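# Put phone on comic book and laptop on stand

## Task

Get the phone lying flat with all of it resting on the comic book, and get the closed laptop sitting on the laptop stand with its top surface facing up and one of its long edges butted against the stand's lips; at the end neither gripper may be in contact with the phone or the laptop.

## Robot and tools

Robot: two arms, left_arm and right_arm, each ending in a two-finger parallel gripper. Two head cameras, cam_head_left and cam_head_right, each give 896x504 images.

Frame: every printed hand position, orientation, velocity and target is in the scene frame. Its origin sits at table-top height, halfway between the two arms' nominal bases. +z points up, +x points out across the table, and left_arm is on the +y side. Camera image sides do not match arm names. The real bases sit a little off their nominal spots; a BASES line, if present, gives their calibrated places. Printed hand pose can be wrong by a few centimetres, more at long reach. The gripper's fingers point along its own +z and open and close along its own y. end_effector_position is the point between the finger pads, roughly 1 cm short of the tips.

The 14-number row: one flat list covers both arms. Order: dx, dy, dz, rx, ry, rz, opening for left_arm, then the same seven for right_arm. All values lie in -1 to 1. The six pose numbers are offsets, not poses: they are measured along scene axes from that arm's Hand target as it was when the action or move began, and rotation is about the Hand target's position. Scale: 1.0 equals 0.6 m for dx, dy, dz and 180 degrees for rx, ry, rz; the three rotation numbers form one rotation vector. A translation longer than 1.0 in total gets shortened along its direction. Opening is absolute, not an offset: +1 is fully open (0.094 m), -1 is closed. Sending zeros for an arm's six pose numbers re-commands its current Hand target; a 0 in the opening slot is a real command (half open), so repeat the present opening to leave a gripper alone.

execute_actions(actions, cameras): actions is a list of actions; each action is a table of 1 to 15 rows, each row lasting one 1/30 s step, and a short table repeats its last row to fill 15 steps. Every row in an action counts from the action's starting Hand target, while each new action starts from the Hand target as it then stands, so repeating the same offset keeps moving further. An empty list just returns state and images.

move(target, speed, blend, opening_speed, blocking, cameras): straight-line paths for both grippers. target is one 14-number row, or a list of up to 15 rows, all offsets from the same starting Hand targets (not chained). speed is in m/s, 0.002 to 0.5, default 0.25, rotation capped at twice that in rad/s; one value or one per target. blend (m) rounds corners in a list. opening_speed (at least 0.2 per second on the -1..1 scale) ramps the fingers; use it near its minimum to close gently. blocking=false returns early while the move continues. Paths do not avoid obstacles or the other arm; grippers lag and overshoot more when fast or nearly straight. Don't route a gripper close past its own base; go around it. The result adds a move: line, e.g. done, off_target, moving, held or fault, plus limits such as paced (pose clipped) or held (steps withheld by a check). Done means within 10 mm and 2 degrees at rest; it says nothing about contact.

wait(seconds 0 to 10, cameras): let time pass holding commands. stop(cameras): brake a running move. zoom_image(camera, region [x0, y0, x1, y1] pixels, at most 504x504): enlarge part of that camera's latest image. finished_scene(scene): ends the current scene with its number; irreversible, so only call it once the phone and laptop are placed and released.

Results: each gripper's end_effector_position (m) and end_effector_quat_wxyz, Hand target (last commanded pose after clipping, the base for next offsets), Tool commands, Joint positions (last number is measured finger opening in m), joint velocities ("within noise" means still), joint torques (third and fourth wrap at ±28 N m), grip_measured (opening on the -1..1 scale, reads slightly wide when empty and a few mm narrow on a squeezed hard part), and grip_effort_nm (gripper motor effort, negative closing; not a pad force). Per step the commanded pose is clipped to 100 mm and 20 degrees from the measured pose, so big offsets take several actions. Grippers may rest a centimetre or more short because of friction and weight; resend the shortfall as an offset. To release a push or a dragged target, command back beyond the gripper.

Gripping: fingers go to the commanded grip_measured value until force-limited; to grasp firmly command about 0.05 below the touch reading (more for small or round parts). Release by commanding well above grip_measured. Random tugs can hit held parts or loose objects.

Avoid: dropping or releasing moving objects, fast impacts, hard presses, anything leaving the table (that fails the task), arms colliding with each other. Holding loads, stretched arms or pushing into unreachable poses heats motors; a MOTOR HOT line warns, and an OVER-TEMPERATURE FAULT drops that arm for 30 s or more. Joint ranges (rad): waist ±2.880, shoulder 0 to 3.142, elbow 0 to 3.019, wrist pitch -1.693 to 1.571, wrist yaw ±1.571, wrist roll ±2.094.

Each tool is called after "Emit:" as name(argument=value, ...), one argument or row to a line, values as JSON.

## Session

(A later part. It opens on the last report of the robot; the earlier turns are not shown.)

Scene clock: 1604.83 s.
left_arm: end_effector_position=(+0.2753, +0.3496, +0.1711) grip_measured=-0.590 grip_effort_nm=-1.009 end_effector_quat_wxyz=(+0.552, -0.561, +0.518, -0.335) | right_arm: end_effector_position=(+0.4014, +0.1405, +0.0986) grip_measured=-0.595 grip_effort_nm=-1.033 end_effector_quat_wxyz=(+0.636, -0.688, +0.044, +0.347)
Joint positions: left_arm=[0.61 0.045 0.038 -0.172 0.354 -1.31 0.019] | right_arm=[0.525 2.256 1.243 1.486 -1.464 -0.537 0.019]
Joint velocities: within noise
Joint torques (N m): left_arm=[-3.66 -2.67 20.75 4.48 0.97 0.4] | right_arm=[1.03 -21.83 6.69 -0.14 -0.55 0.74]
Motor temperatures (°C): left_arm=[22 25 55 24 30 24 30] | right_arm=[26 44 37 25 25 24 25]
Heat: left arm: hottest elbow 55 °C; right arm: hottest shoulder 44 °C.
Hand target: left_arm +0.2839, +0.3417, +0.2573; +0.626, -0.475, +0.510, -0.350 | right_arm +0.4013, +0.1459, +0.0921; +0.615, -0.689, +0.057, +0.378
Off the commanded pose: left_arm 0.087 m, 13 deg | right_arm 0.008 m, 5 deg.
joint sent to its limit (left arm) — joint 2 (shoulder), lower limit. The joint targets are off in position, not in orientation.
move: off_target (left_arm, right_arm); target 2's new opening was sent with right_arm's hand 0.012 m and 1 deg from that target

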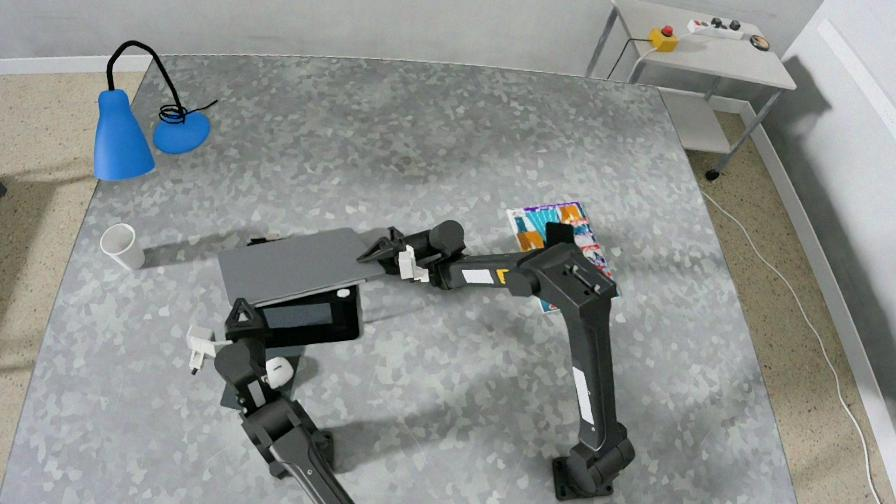

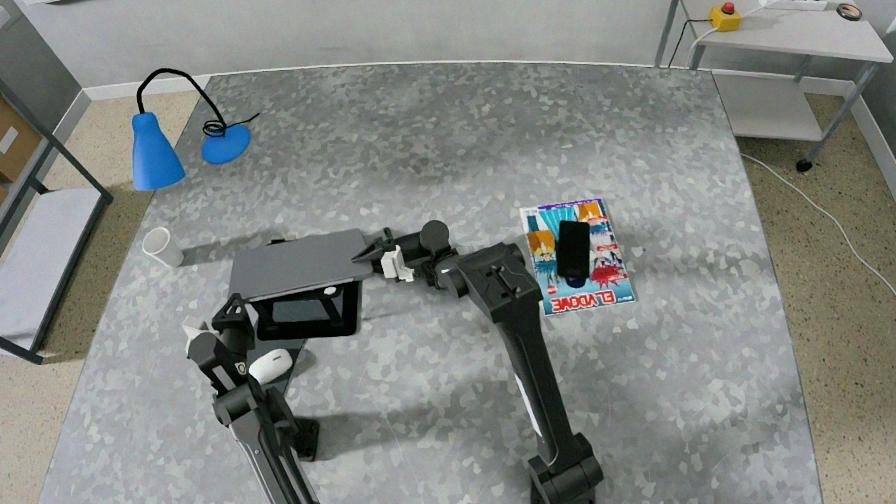

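Emit:
move(
  target=[
    [0,0,0.03,0,-0.02,0,-1,0,0,0.08,0,-0.04,0,-1],
  ],
  speed=0.06,
)

Emit:
zoom_image(
  camera="cam_head_left",
  region=[180, 180, 480, 400],
)

Emit:
zoom_image(
  camera="cam_head_right",
  region=[180, 180, 480, 400],
)

Scene clock: 1612.30 s.
left_arm: end_effector_position=(+0.2759, +0.3474, +0.1714) grip_measured=-0.588 grip_effort_nm=-1.009 end_effector_quat_wxyz=(+0.545, -0.564, +0.514, -0.347) | right_arm: end_effector_position=(+0.4093, +0.1409, +0.1109) grip_measured=-0.608 grip_effort_nm=-1.033 end_effector_quat_wxyz=(-0.630, +0.701, -0.024, -0.332)
Joint positions: left_arm=[0.613 0.045 0.038 -0.171 0.372 -1.333 0.019] | right_arm=[0.518 2.179 1.239 1.139 -1.496 -0.852 0.018]
Joint velocities: within noise
Joint torques (N m): left_arm=[-1.61 -1.9 20.66 6.23 1.5 0.36] | right_arm=[1.49 -26.93 5.39 0.47 -0.3 0.56]
Motor temperatures (°C): left_arm=[22 25 55 25 30 24 30] | right_arm=[26 44 37 25 25 24 26]
Heat: left arm: hottest elbow 55 °C; right arm: hottest shoulder 44 °C.
Hand target: left_arm +0.2836, +0.3419, +0.2710; +0.641, -0.464, +0.490, -0.365 | right_arm +0.4013, +0.1458, +0.1401; -0.618, +0.712, -0.019, -0.334
Off the commanded pose: left_arm 0.104 m, 16 deg; position clipped | right_arm 0.031 m, 2 deg.
joint sent to its limit (left arm) — joint 2 (shoulder), lower limit. The joint targets are off in position, not in orientation.
move: off_target (left_arm, right_arm); limits=paced

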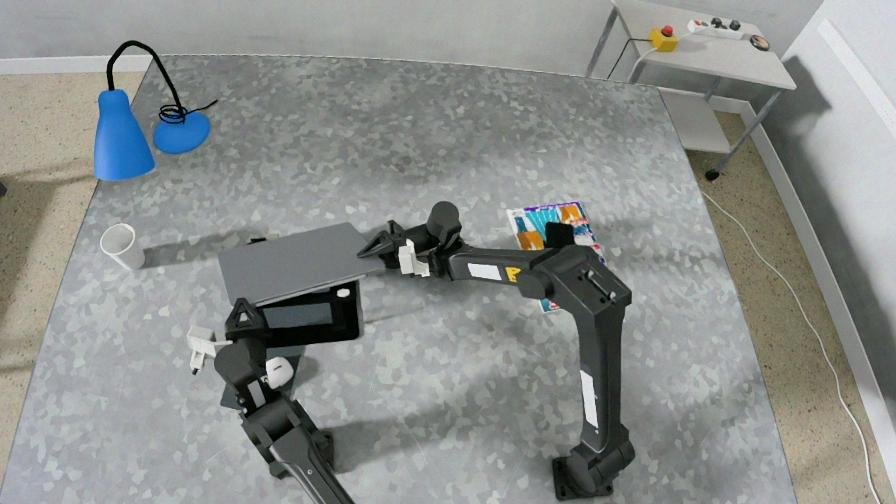

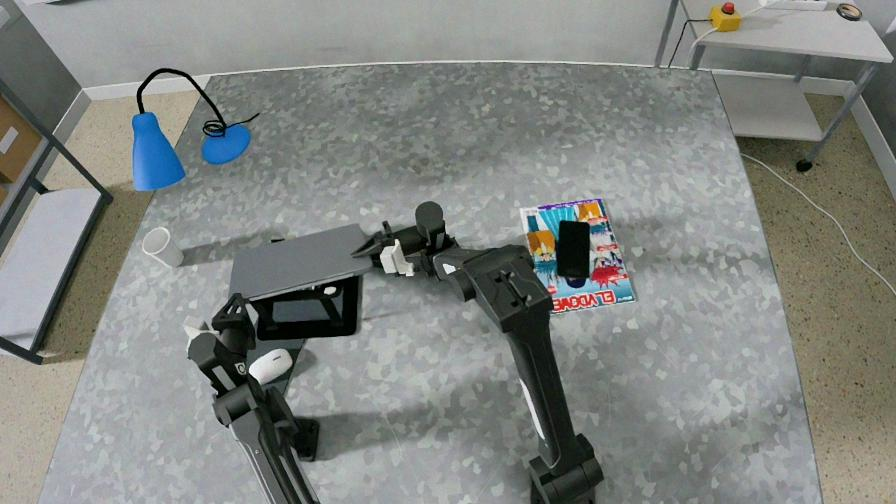

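Scaled by 1.680.

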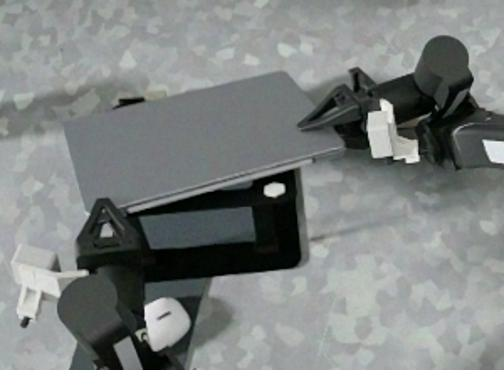

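Scaled by 1.680.

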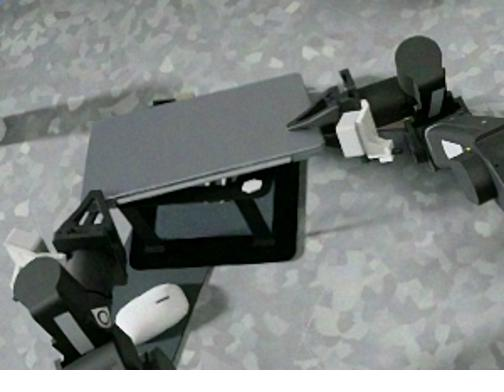

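Emit:
move(
  target=[
    [0.06,0,0.03,0,0,0,-1,0.05,0,0.06,0,0,0,-1],
  ],
  speed=0.06,
)

Emit:
zoom_image(
  camera="cam_head_left",
  region=[180, 180, 480, 400],
)

Scene clock: 1618.20 s.
left_arm: end_effector_position=(+0.2818, +0.3427, +0.1731) grip_measured=-0.578 grip_effort_nm=-1.009 end_effector_quat_wxyz=(+0.550, -0.571, +0.503, -0.344) | right_arm: end_effector_position=(+0.4164, +0.1348, +0.1181) grip_measured=-0.608 grip_effort_nm=-1.038 end_effector_quat_wxyz=(-0.615, +0.705, -0.045, -0.350)
Joint positions: left_arm=[0.502 0.055 0.038 -0.149 0.237 -1.368 0.02] | right_arm=[0.503 2.136 1.244 0.911 -1.517 -0.971 0.018]
Joint velocities: within noise
Joint torques (N m): left_arm=[-3.25 -1.61 19.95 6.61 0.54 0.74] | right_arm=[0.67 -27.75 10.69 0.39 -0.41 0.73]
Motor temperatures (°C): left_arm=[22 25 56 25 31 24 30] | right_arm=[26 45 37 25 25 24 26]
Heat: left arm: hottest elbow 56 °C; right arm: hottest shoulder 45 °C.
Hand target: left_arm +0.3127, +0.3421, +0.2683; +0.641, -0.464, +0.490, -0.365 | right_arm +0.4314, +0.1458, +0.1763; -0.618, +0.712, -0.019, -0.334
Off the commanded pose: left_arm 0.122 m, 16 deg; position clipped | right_arm 0.061 m, 4 deg.
move: off_target (left_arm, right_arm); limits=paced

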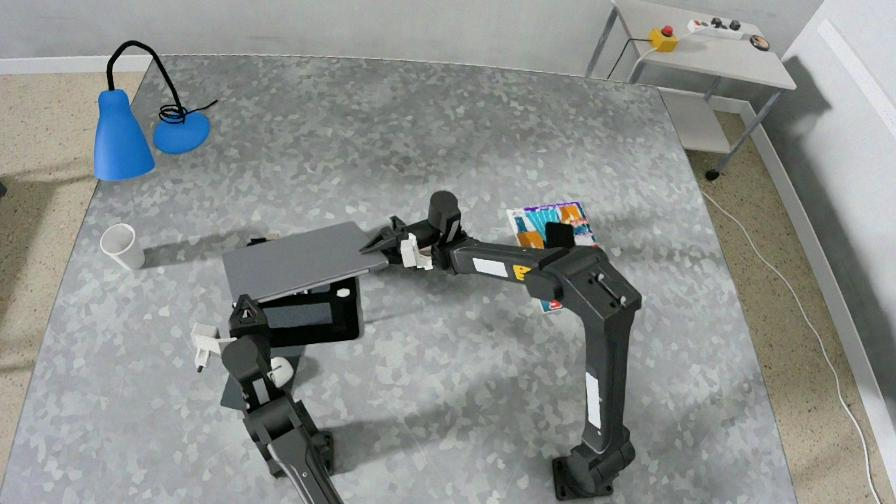

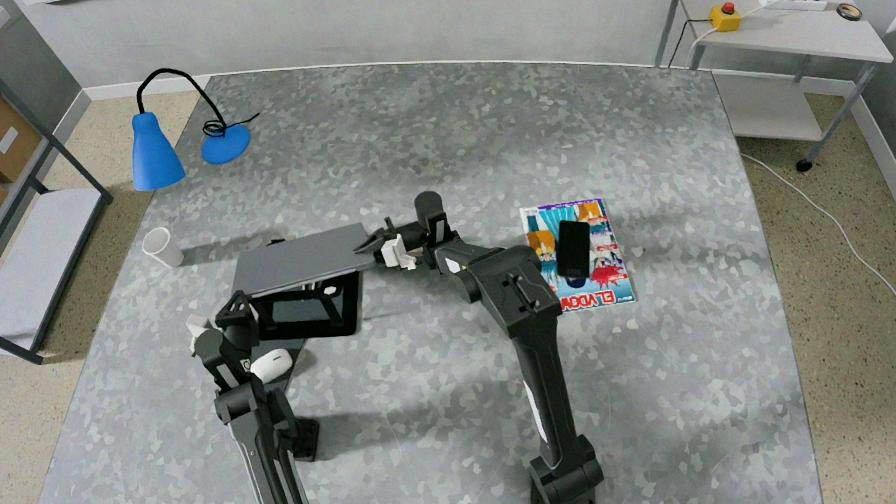

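Scaled by 1.680.

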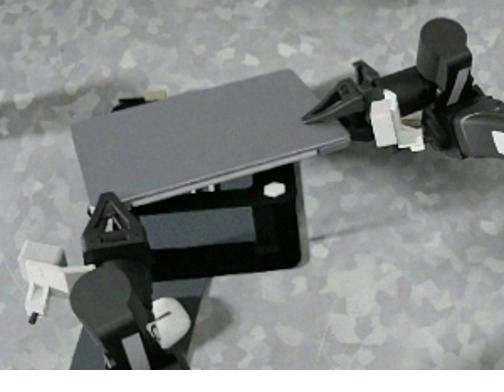

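Emit:
move(
  target=[
    [0,0,-0.02,0,0,-0.03,-1,-0.1,0.0,0.03,0,0,-0.05,-1],
  ],
  speed=0.06,
)

Emit:
zoom_image(
  camera="cam_head_left",
  region=[180, 180, 480, 400],
)

Scene clock: 1624.27 s.
left_arm: end_effector_position=(+0.3003, +0.3485, +0.1808) grip_measured=-0.560 grip_effort_nm=-1.004 end_effector_quat_wxyz=(+0.545, -0.546, +0.506, -0.386) | right_arm: end_effector_position=(+0.3969, +0.1203, +0.1432) grip_measured=-0.646 grip_effort_nm=-1.038 end_effector_quat_wxyz=(-0.637, +0.711, -0.115, -0.273)
Joint positions: left_arm=[0.578 0.321 0.038 0.166 0.397 -1.394 0.021] | right_arm=[0.508 1.945 1.052 0.749 -1.3 -1.144 0.017]
Joint velocities: within noise
Joint torques (N m): left_arm=[-2.78 -2.37 17.81 5.75 1.08 0.87] | right_arm=[4.6 -26.11 7.15 1.01 -0.6 0.58]
Motor temperatures (°C): left_arm=[22 25 56 25 30 24 30] | right_arm=[26 45 38 25 25 24 27]
Heat: left arm: hottest elbow 56 °C; right arm: hottest shoulder 45 °C.
Hand target: left_arm +0.3127, +0.3422, +0.2562; +0.623, -0.441, +0.511, -0.395 | right_arm +0.3714, +0.1458, +0.1943; -0.642, +0.708, -0.074, -0.285
Off the commanded pose: left_arm 0.077 m, 15 deg | right_arm 0.063 m, 5 deg.
move: off_target (left_arm, right_arm)

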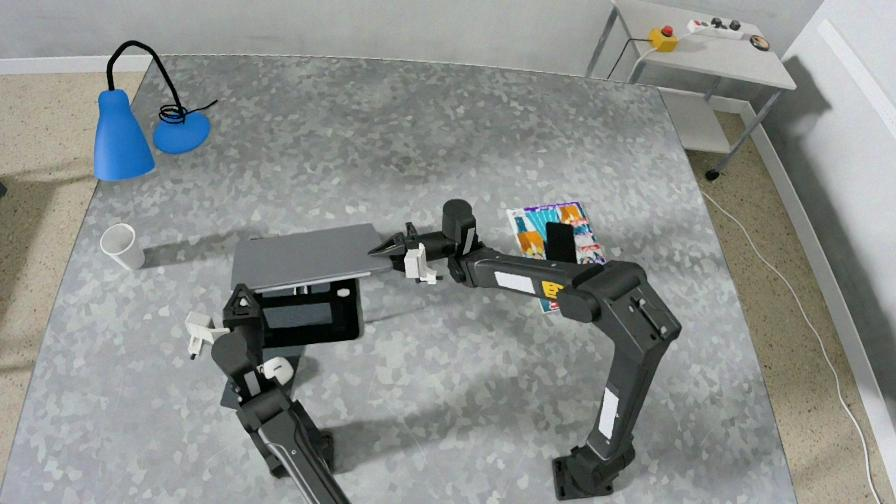

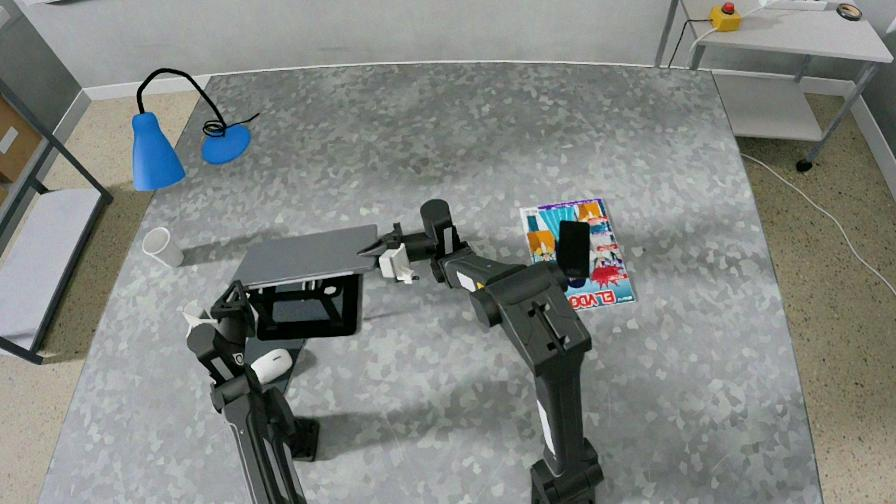

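Scaled by 1.680.

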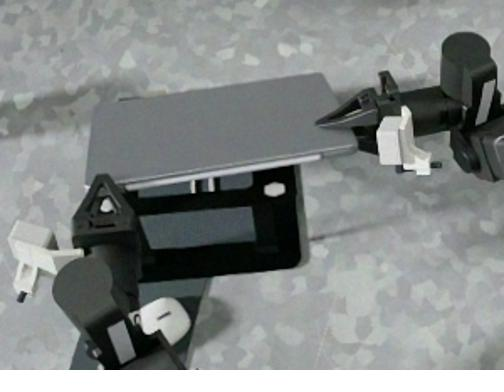

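Emit:
move(
  target=[
    [0.01,0.01,0.06,0,0,0,-1,-0.01,0.01,0.07,0,0,0,-1],
    [-0.05,0.03,0.08,0,0,0,-1,-0.09,0.03,0.09,0,0,0,-1],
  ],
  speed=0.06,
)

Emit:
zoom_image(
  camera="cam_head_left",
  region=[180, 180, 480, 400],
)

Scene clock: 1629.23 s.
left_arm: end_effector_position=(+0.2745, +0.3662, +0.1908) grip_measured=-0.547 grip_effort_nm=-1.009 end_effector_quat_wxyz=(+0.544, -0.552, +0.482, -0.408) | right_arm: end_effector_position=(+0.3591, +0.1325, +0.1789) grip_measured=-0.652 grip_effort_nm=-1.038 end_effector_quat_wxyz=(-0.630, +0.717, -0.139, -0.266)
Joint positions: left_arm=[0.832 0.217 0.038 0.085 0.649 -1.44 0.021] | right_arm=[0.57 1.796 0.97 0.646 -1.198 -1.148 0.016]
Joint velocities: within noise
Joint torques (N m): left_arm=[-2.84 -2.9 23.57 3.37 1.54 0.94] | right_arm=[6.07 -26.23 8.28 1.57 -1.26 0.72]
Motor temperatures (°C): left_arm=[22 25 56 25 31 24 30] | right_arm=[26 46 38 25 25 24 27]
Heat: left arm: hottest elbow 56 °C; right arm: hottest shoulder 46 °C.
Hand target: left_arm +0.2818, +0.3608, +0.2902; +0.623, -0.441, +0.511, -0.395 | right_arm +0.3173, +0.1638, +0.2482; -0.642, +0.708, -0.074, -0.285
Off the commanded pose: left_arm 0.114 m, 16 deg; position clipped | right_arm 0.087 m, 8 deg.
move: off_target (left_arm, right_arm); limits=paced

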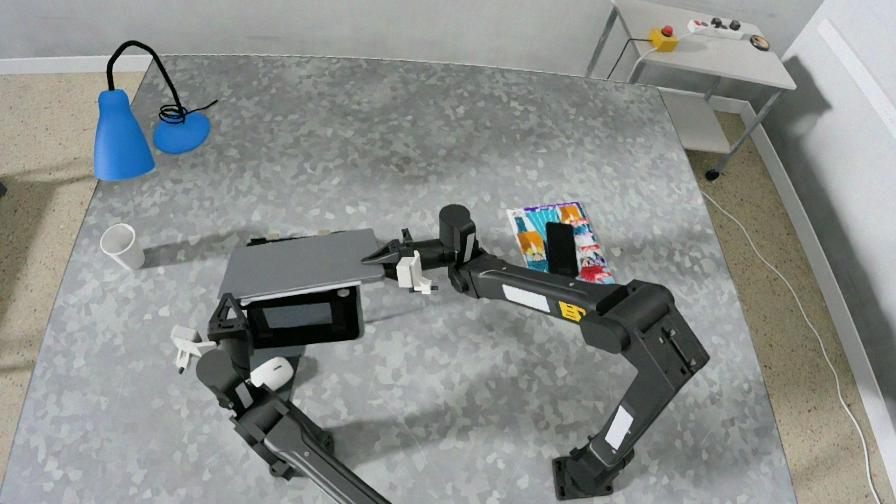

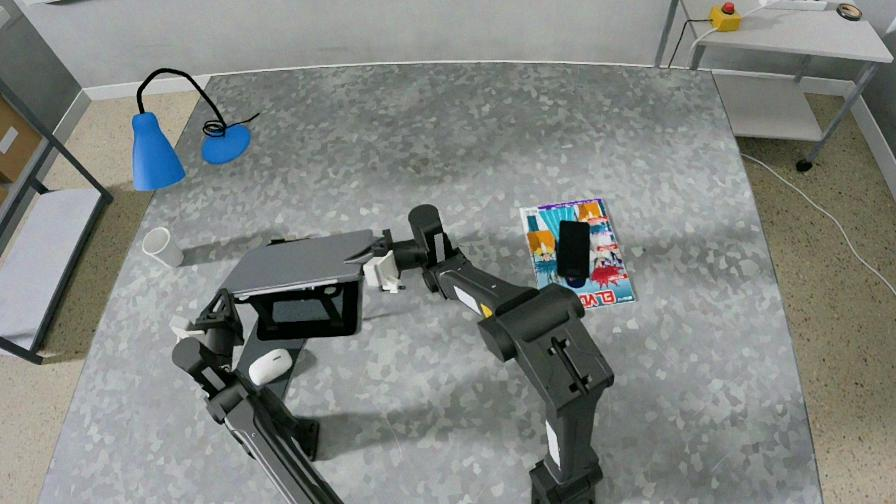

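Scaled by 1.680.

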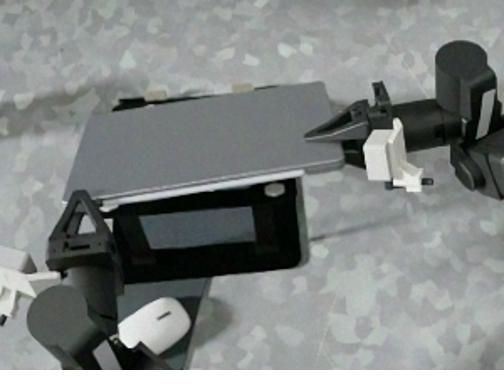

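Emit:
move(
  target=[
    [0,-0.01,-0.07,0,0.0,-0.01,-1,0,-0.01,-0.05,0,0.04,-0.01,-1],
  ],
  speed=0.06,
)

Emit:
zoom_image(
  camera="cam_head_left",
  region=[180, 180, 480, 400],
)

Emit:
zoom_image(
  camera="cam_head_right",
  region=[180, 180, 480, 400],
)

Scene clock: 1636.03 s.
left_arm: end_effector_position=(+0.2783, +0.3643, +0.2023) grip_measured=-0.526 grip_effort_nm=-1.009 end_effector_quat_wxyz=(+0.560, -0.524, +0.489, -0.416) | right_arm: end_effector_position=(+0.3514, +0.1277, +0.1809) grip_measured=-0.654 grip_effort_nm=-1.033 end_effector_quat_wxyz=(-0.635, +0.694, -0.176, -0.290)
Joint positions: left_arm=[0.832 0.26 0.038 0.187 0.68 -1.436 0.022] | right_arm=[0.573 1.796 0.918 0.811 -1.171 -0.955 0.016]
Joint velocities: within noise
Joint torques (N m): left_arm=[-2.78 -0.62 15.2 5.04 1.32 0.92] | right_arm=[5.6 -21.66 7.69 2.77 -1.14 0.77]
Motor temperatures (°C): left_arm=[22 25 57 25 31 24 30] | right_arm=[26 46 38 25 26 24 27]
Heat: left arm: hottest elbow 57 °C; right arm: hottest shoulder 46 °C.
Hand target: left_arm +0.2818, +0.3549, +0.2482; +0.617, -0.433, +0.518, -0.405 | right_arm +0.3173, +0.1578, +0.2183; -0.641, +0.687, -0.126, -0.319
Off the commanded pose: left_arm 0.047 m, 13 deg | right_arm 0.059 m, 7 deg.
move: off_target (left_arm, right_arm)

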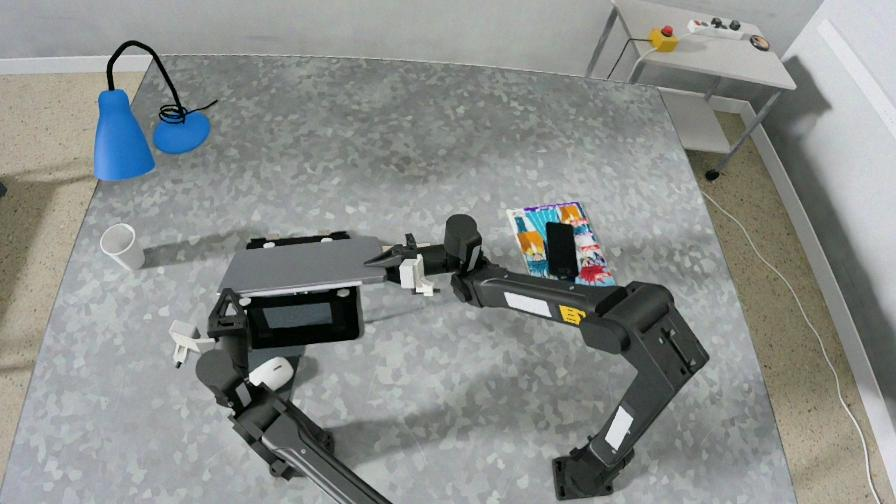

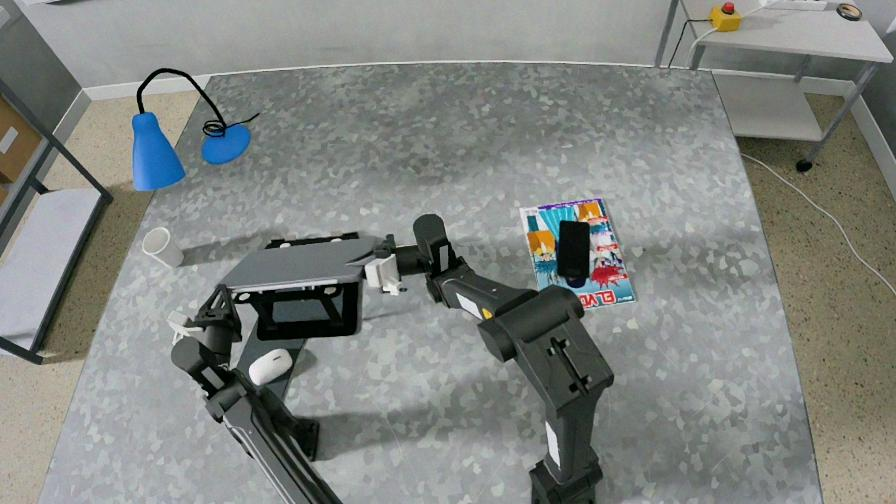

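Scaled by 1.680.

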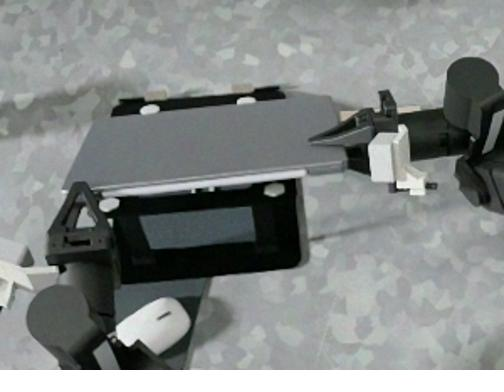

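Scaled by 1.680.

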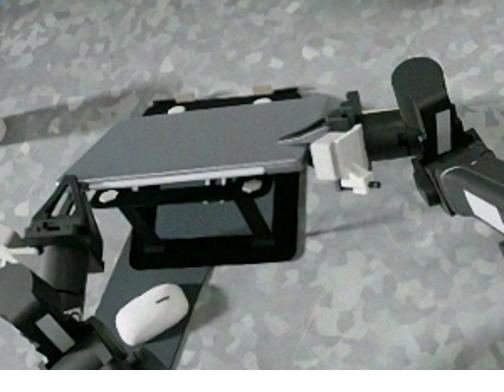

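Emit:
move(
  target=[
    [0,-0.0,-0.07,0,-0.06,0,-1,0.02,0,-0.045,0,-0.1,-0.0,-1],
  ],
  speed=0.05,
)

Emit:
zoom_image(
  camera="cam_head_left",
  region=[180, 180, 480, 400],
)

Emit:
zoom_image(
  camera="cam_head_right",
  region=[180, 180, 480, 400],
)

Scene clock: 1641.50 s.
left_arm: end_effector_position=(+0.2796, +0.3698, +0.1888) grip_measured=-0.526 grip_effort_nm=-1.009 end_effector_quat_wxyz=(+0.555, -0.540, +0.469, -0.425) | right_arm: end_effector_position=(+0.3493, +0.1306, +0.1725) grip_measured=-0.658 grip_effort_nm=-1.043 end_effector_quat_wxyz=(-0.636, +0.707, -0.157, -0.267)
Joint positions: left_arm=[0.831 0.349 0.005 0.315 0.659 -1.492 0.022] | right_arm=[0.581 1.799 0.918 0.761 -1.161 -1.065 0.016]
Joint velocities: within noise
Joint torques (N m): left_arm=[-1.44 -1.08 11.55 3.28 0.25 0.32] | right_arm=[4.66 -20.54 8.39 1.68 -1.72 0.1]
Motor temperatures (°C): left_arm=[22 25 56 25 31 24 30] | right_arm=[26 47 38 25 27 24 27]
Heat: left arm: hottest elbow 56 °C; right arm: hottest shoulder 47 °C.
Hand target: left_arm +0.2790, +0.3669, +0.2029; +0.581, -0.508, +0.478, -0.420 (not the last commanded pose) | right_arm +0.3214, +0.1558, +0.2072; -0.645, +0.707, -0.088, -0.277 (not the last commanded pose)
Off the commanded pose: left_arm 0.023 m, 21 deg | right_arm 0.039 m, 17 deg.
move: held (left_arm; a check stopped the path), off_target (right_arm; braked when a check withheld steps of left_arm); limits=held
pose unreachable (left arm): on one or more control steps of this call, first in action 0 (counted from 0), this arm could not follow its commanded pose, so it was not sent that pose on those steps. It may still have moved: this result reports where it is.
cause: moving toward the commanded pose would bring two parts of the arm too close to each other (its shoulder (the part past joint 1) and its forearm (the part past joint 3), with joints 2 (shoulder) and 3 (elbow) between them).

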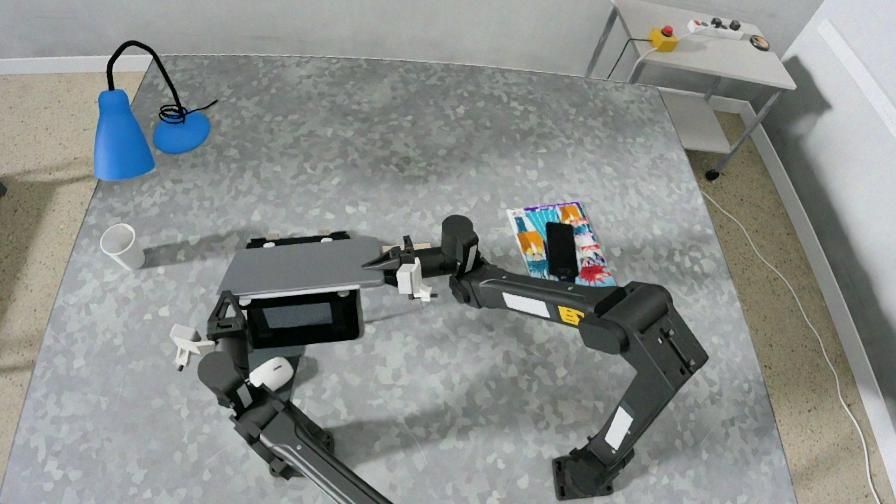

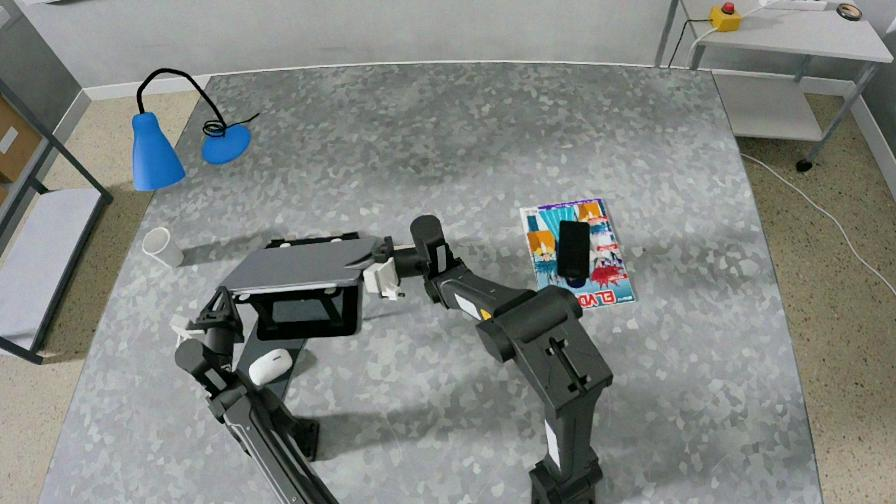

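Scaled by 1.680.

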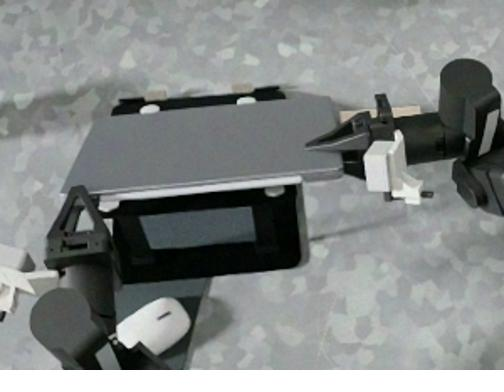

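Scaled by 1.680.

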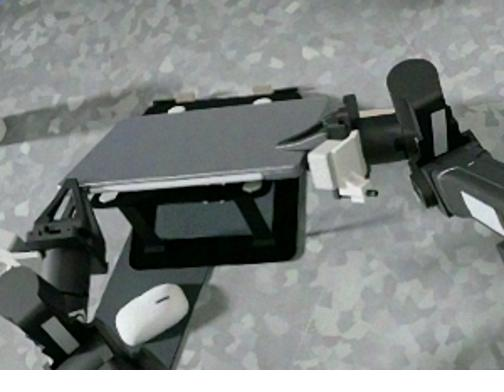

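Emit:
move(
  target=[
    [0.04,0.0,-0.02,0,-0.02,0,-1,0.03,0,-0.02,0,-0.04,0,-1],
    [0.05,0.0,-0.06,0,-0.04,0,-1,0.04,0,-0.05,0,-0.07,0,-1],
  ],
  speed=0.05,
)

Emit:
zoom_image(
  camera="cam_head_left",
  region=[180, 180, 480, 400],
)

Emit:
zoom_image(
  camera="cam_head_right",
  region=[180, 180, 480, 400],
)

Scene clock: 1645.80 s.
left_arm: end_effector_position=(+0.2798, +0.3719, +0.1794) grip_measured=-0.529 grip_effort_nm=-1.004 end_effector_quat_wxyz=(+0.538, -0.560, +0.463, -0.427) | right_arm: end_effector_position=(+0.3477, +0.1313, +0.1701) grip_measured=-0.659 grip_effort_nm=-1.033 end_effector_quat_wxyz=(-0.636, +0.709, -0.150, -0.264)
Joint positions: left_arm=[0.831 0.367 0.005 0.291 0.649 -1.507 0.022] | right_arm=[0.583 1.8 0.918 0.751 -1.164 -1.089 0.016]
Joint velocities: within noise
Joint torques (N m): left_arm=[-1.38 -0.44 11.23 2.48 0.11 0.21] | right_arm=[4.01 -20.48 8.47 1.55 -1.77 0.06]
Motor temperatures (°C): left_arm=[22 25 54 25 31 24 30] | right_arm=[26 46 39 25 28 24 27]
Heat: left arm: hottest elbow 54 °C; right arm: hottest shoulder 46 °C.
Hand target: left_arm +0.2796, +0.3707, +0.1877; +0.554, -0.543, +0.468, -0.424 (not the last commanded pose) | right_arm +0.3241, +0.1538, +0.2040; -0.646, +0.709, -0.082, -0.270 (not the last commanded pose)
Off the commanded pose: left_arm 0.032 m, 13 deg | right_arm 0.026 m, 17 deg.
move: held (left_arm; a check stopped the path), off_target (right_arm; braked when a check withheld steps of left_arm); path passed 0 of 2 targets; limits=held
pose unreachable (left arm): on one or more control steps of this call, first in action 0 (counted from 0), this arm could not follow its commanded pose, so it was not sent that pose on those steps. It may still have moved: this result reports where it is.
cause: moving toward the commanded pose would bring two parts of the arm too close to each other (its shoulder (the part past joint 1) and its forearm (the part past joint 3), with joints 2 (shoulder) and 3 (elbow) between them).

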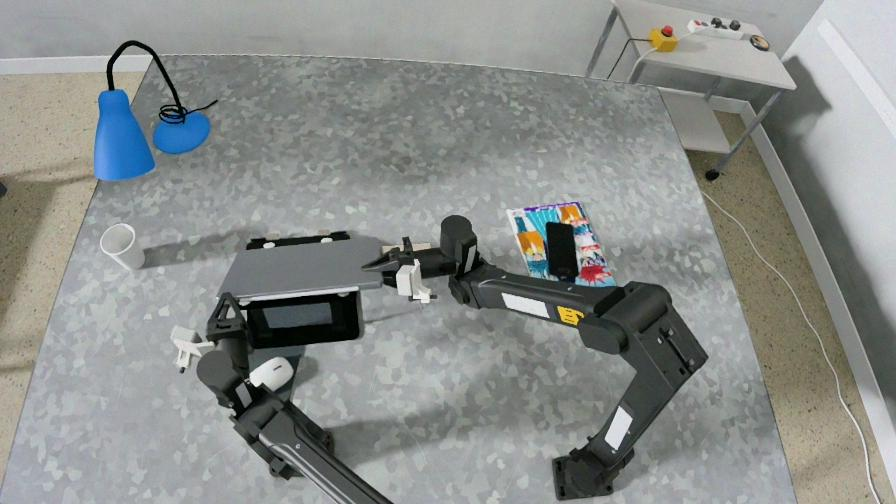

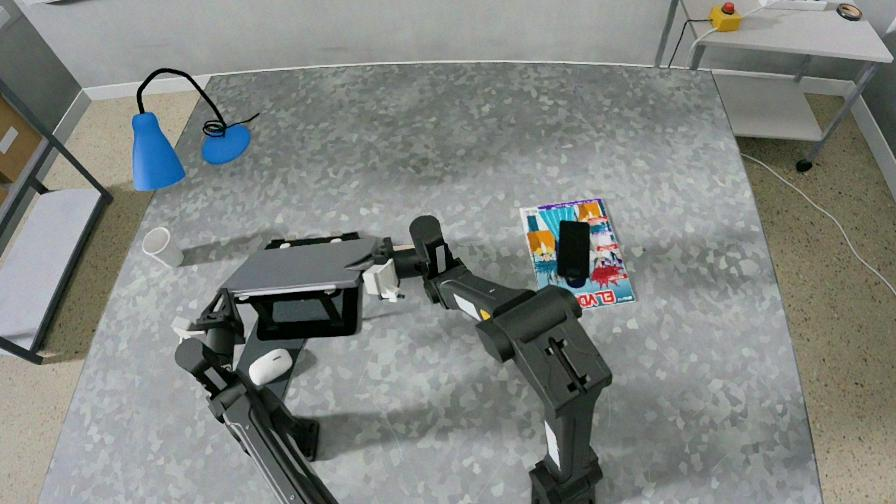

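Scaled by 1.680.

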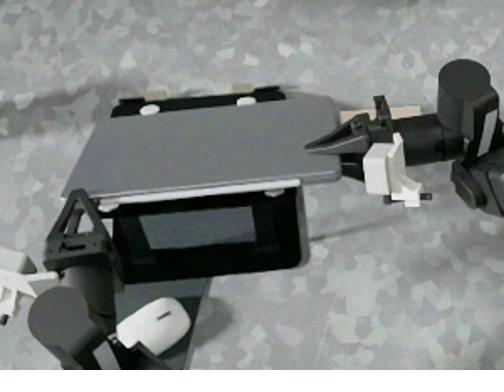

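Scaled by 1.680.

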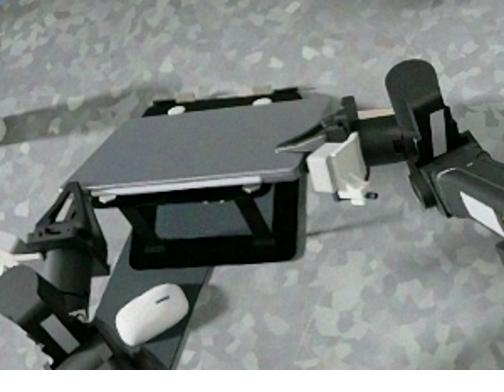

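Emit:
move(
  target=[
    [0.05,0.0,0,0,0,0,-1,0.05,0,-0.015,0,-0.03,0,-1],
  ],
  speed=0.05,
)

Emit:
zoom_image(
  camera="cam_head_left",
  region=[180, 180, 480, 400],
)

Emit:
zoom_image(
  camera="cam_head_right",
  region=[180, 180, 480, 400],
)

Scene clock: 1650.20 s.
left_arm: end_effector_position=(+0.2989, +0.3743, +0.1686) grip_measured=-0.558 grip_effort_nm=-1.009 end_effector_quat_wxyz=(+0.536, -0.575, +0.454, -0.420) | right_arm: end_effector_position=(+0.3617, +0.1329, +0.1621) grip_measured=-0.660 grip_effort_nm=-1.038 end_effector_quat_wxyz=(-0.634, +0.720, -0.133, -0.248)
Joint positions: left_arm=[0.707 0.577 0.005 0.49 0.498 -1.528 0.021] | right_arm=[0.57 1.827 0.961 0.674 -1.179 -1.192 0.016]
Joint velocities: within noise
Joint torques (N m): left_arm=[-3.6 1.38 12.86 3.06 0.04 0.35] | right_arm=[2.61 -19.43 10.62 1.31 -2.12 -0.39]
Motor temperatures (°C): left_arm=[22 25 53 25 30 24 30] | right_arm=[26 46 39 25 29 24 27]
Heat: left arm: hottest elbow 53 °C; right arm: hottest shoulder 46 °C.
Hand target: left_arm +0.3096, +0.3707, +0.1877; +0.554, -0.543, +0.468, -0.424 | right_arm +0.3541, +0.1538, +0.1952; -0.649, +0.721, -0.051, -0.236
Off the commanded pose: left_arm 0.022 m, 5 deg | right_arm 0.040 m, 10 deg.
move: off_target (left_arm, right_arm)

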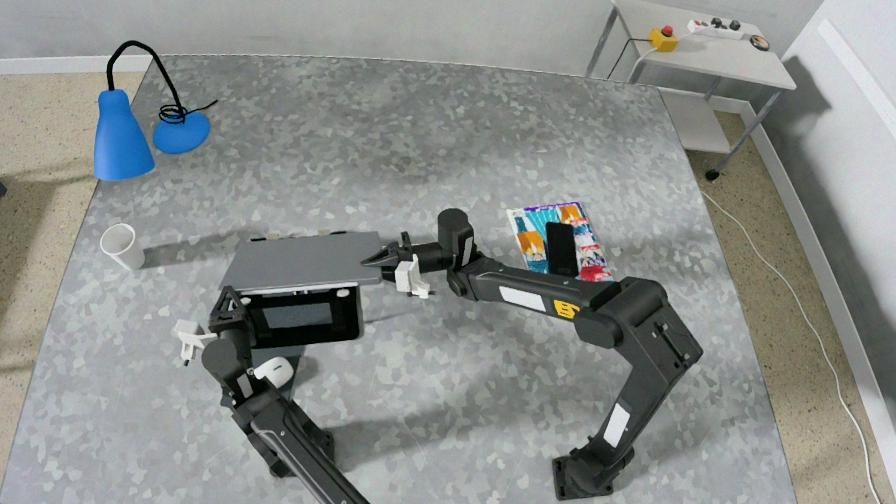

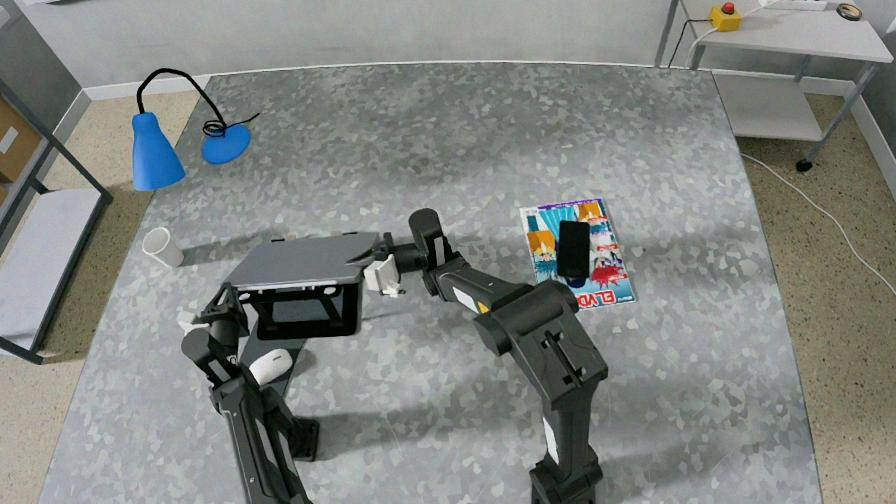

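Scaled by 1.680.

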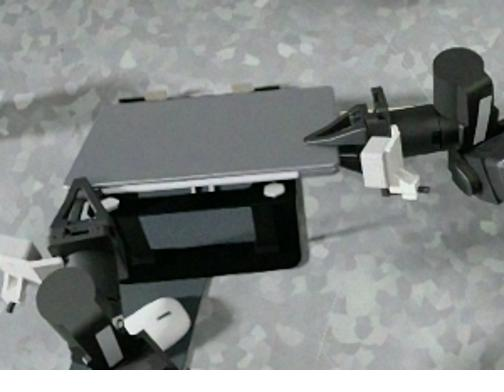

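Scaled by 1.680.

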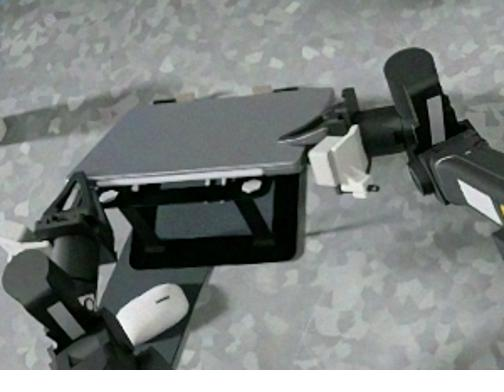

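Emit:
move(
  target=[
    [-0.0,0.0,-0.06,0,-0.03,0,-1,-0.01,0,-0.05,0,-0.06,0,-1],
  ],
  speed=0.05,
)

Emit:
zoom_image(
  camera="cam_head_left",
  region=[180, 180, 480, 400],
)

Emit:
zoom_image(
  camera="cam_head_right",
  region=[180, 180, 480, 400],
)

Scene clock: 1655.17 s.
left_arm: end_effector_position=(+0.3030, +0.3758, +0.1692) grip_measured=-0.562 grip_effort_nm=-1.004 end_effector_quat_wxyz=(+0.537, -0.571, +0.448, -0.429) | right_arm: end_effector_position=(+0.3632, +0.1332, +0.1617) grip_measured=-0.659 grip_effort_nm=-1.043 end_effector_quat_wxyz=(-0.639, +0.723, -0.122, -0.232)
Joint positions: left_arm=[0.702 0.659 0.004 0.594 0.498 -1.55 0.021] | right_arm=[0.57 1.827 0.961 0.673 -1.169 -1.233 0.016]
Joint velocities: within noise
Joint torques (N m): left_arm=[-1.08 -1.03 10.03 1.55 -0.07 0.17] | right_arm=[2.84 -18.78 9.58 1.59 -2.09 -0.65]
Motor temperatures (°C): left_arm=[22 25 52 25 30 24 30] | right_arm=[26 45 39 25 30 24 27]
Heat: left arm: hottest elbow 52 °C; right arm: hottest shoulder 45 °C.
Hand target: left_arm +0.3027, +0.3758, +0.1699; +0.541, -0.568, +0.452, -0.425 (not the last commanded pose) | right_arm +0.3513, +0.1525, +0.1854; -0.653, +0.726, -0.033, -0.215 (not the last commanded pose)
Off the commanded pose: left_arm 0.019 m, 8 deg | right_arm 0.026 m, 17 deg.
move: held (left_arm; a check stopped the path), off_target (right_arm; braked when a check withheld steps of left_arm); limits=held
pose unreachable (left arm): on one or more control steps of this call, first in action 0 (counted from 0), this arm could not follow its commanded pose, so it was not sent that pose on those steps. It may still have moved: this result reports where it is.
cause: moving toward the commanded pose would bring two parts of the arm too close to each other (its shoulder (the part past joint 1) and its forearm (the part past joint 3), with joints 2 (shoulder) and 3 (elbow) between them).

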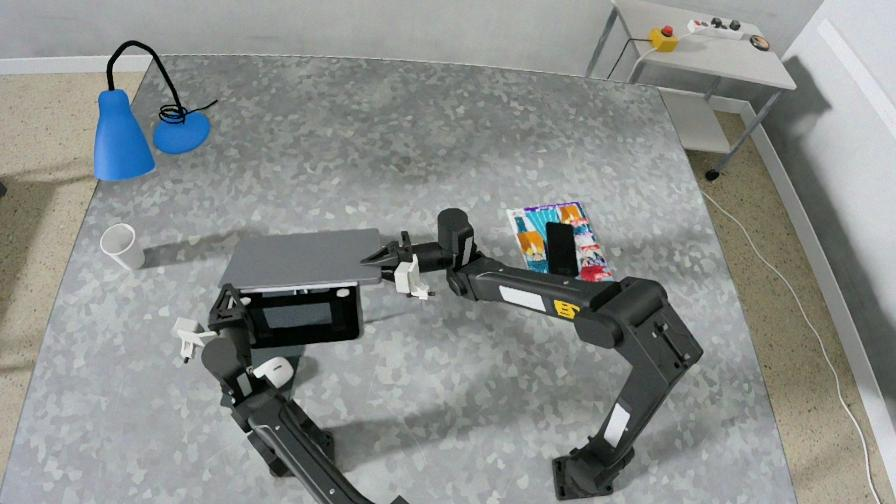

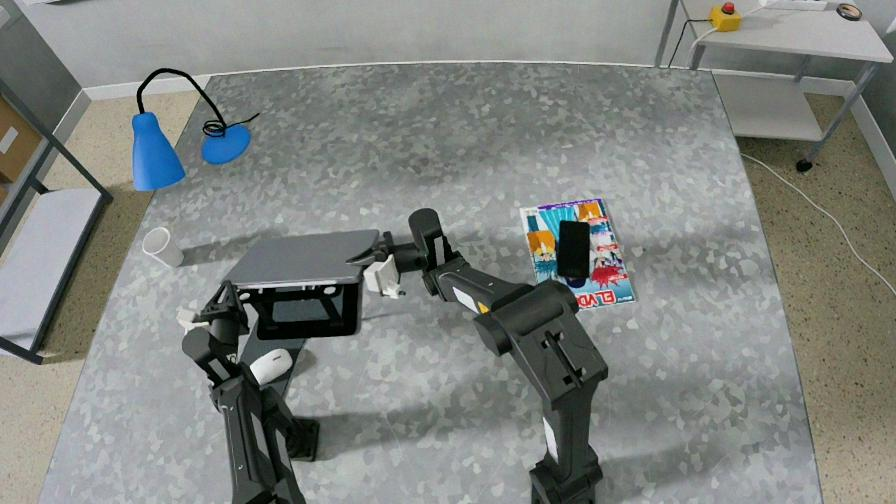

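Scaled by 1.680.

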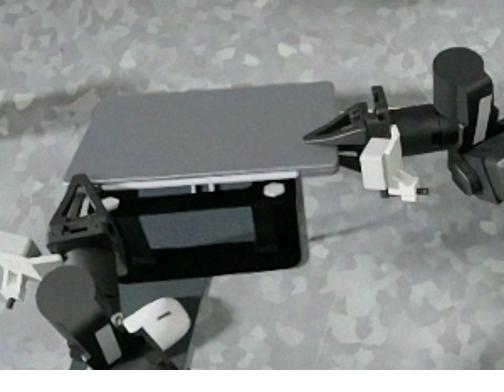

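Scaled by 1.680.

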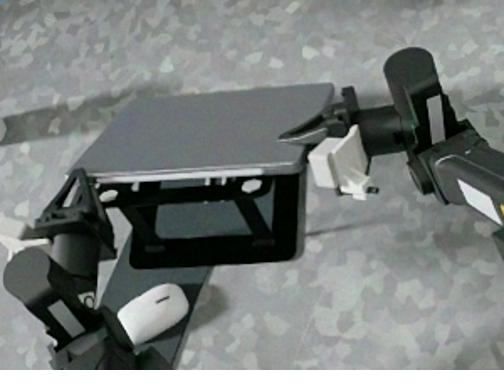

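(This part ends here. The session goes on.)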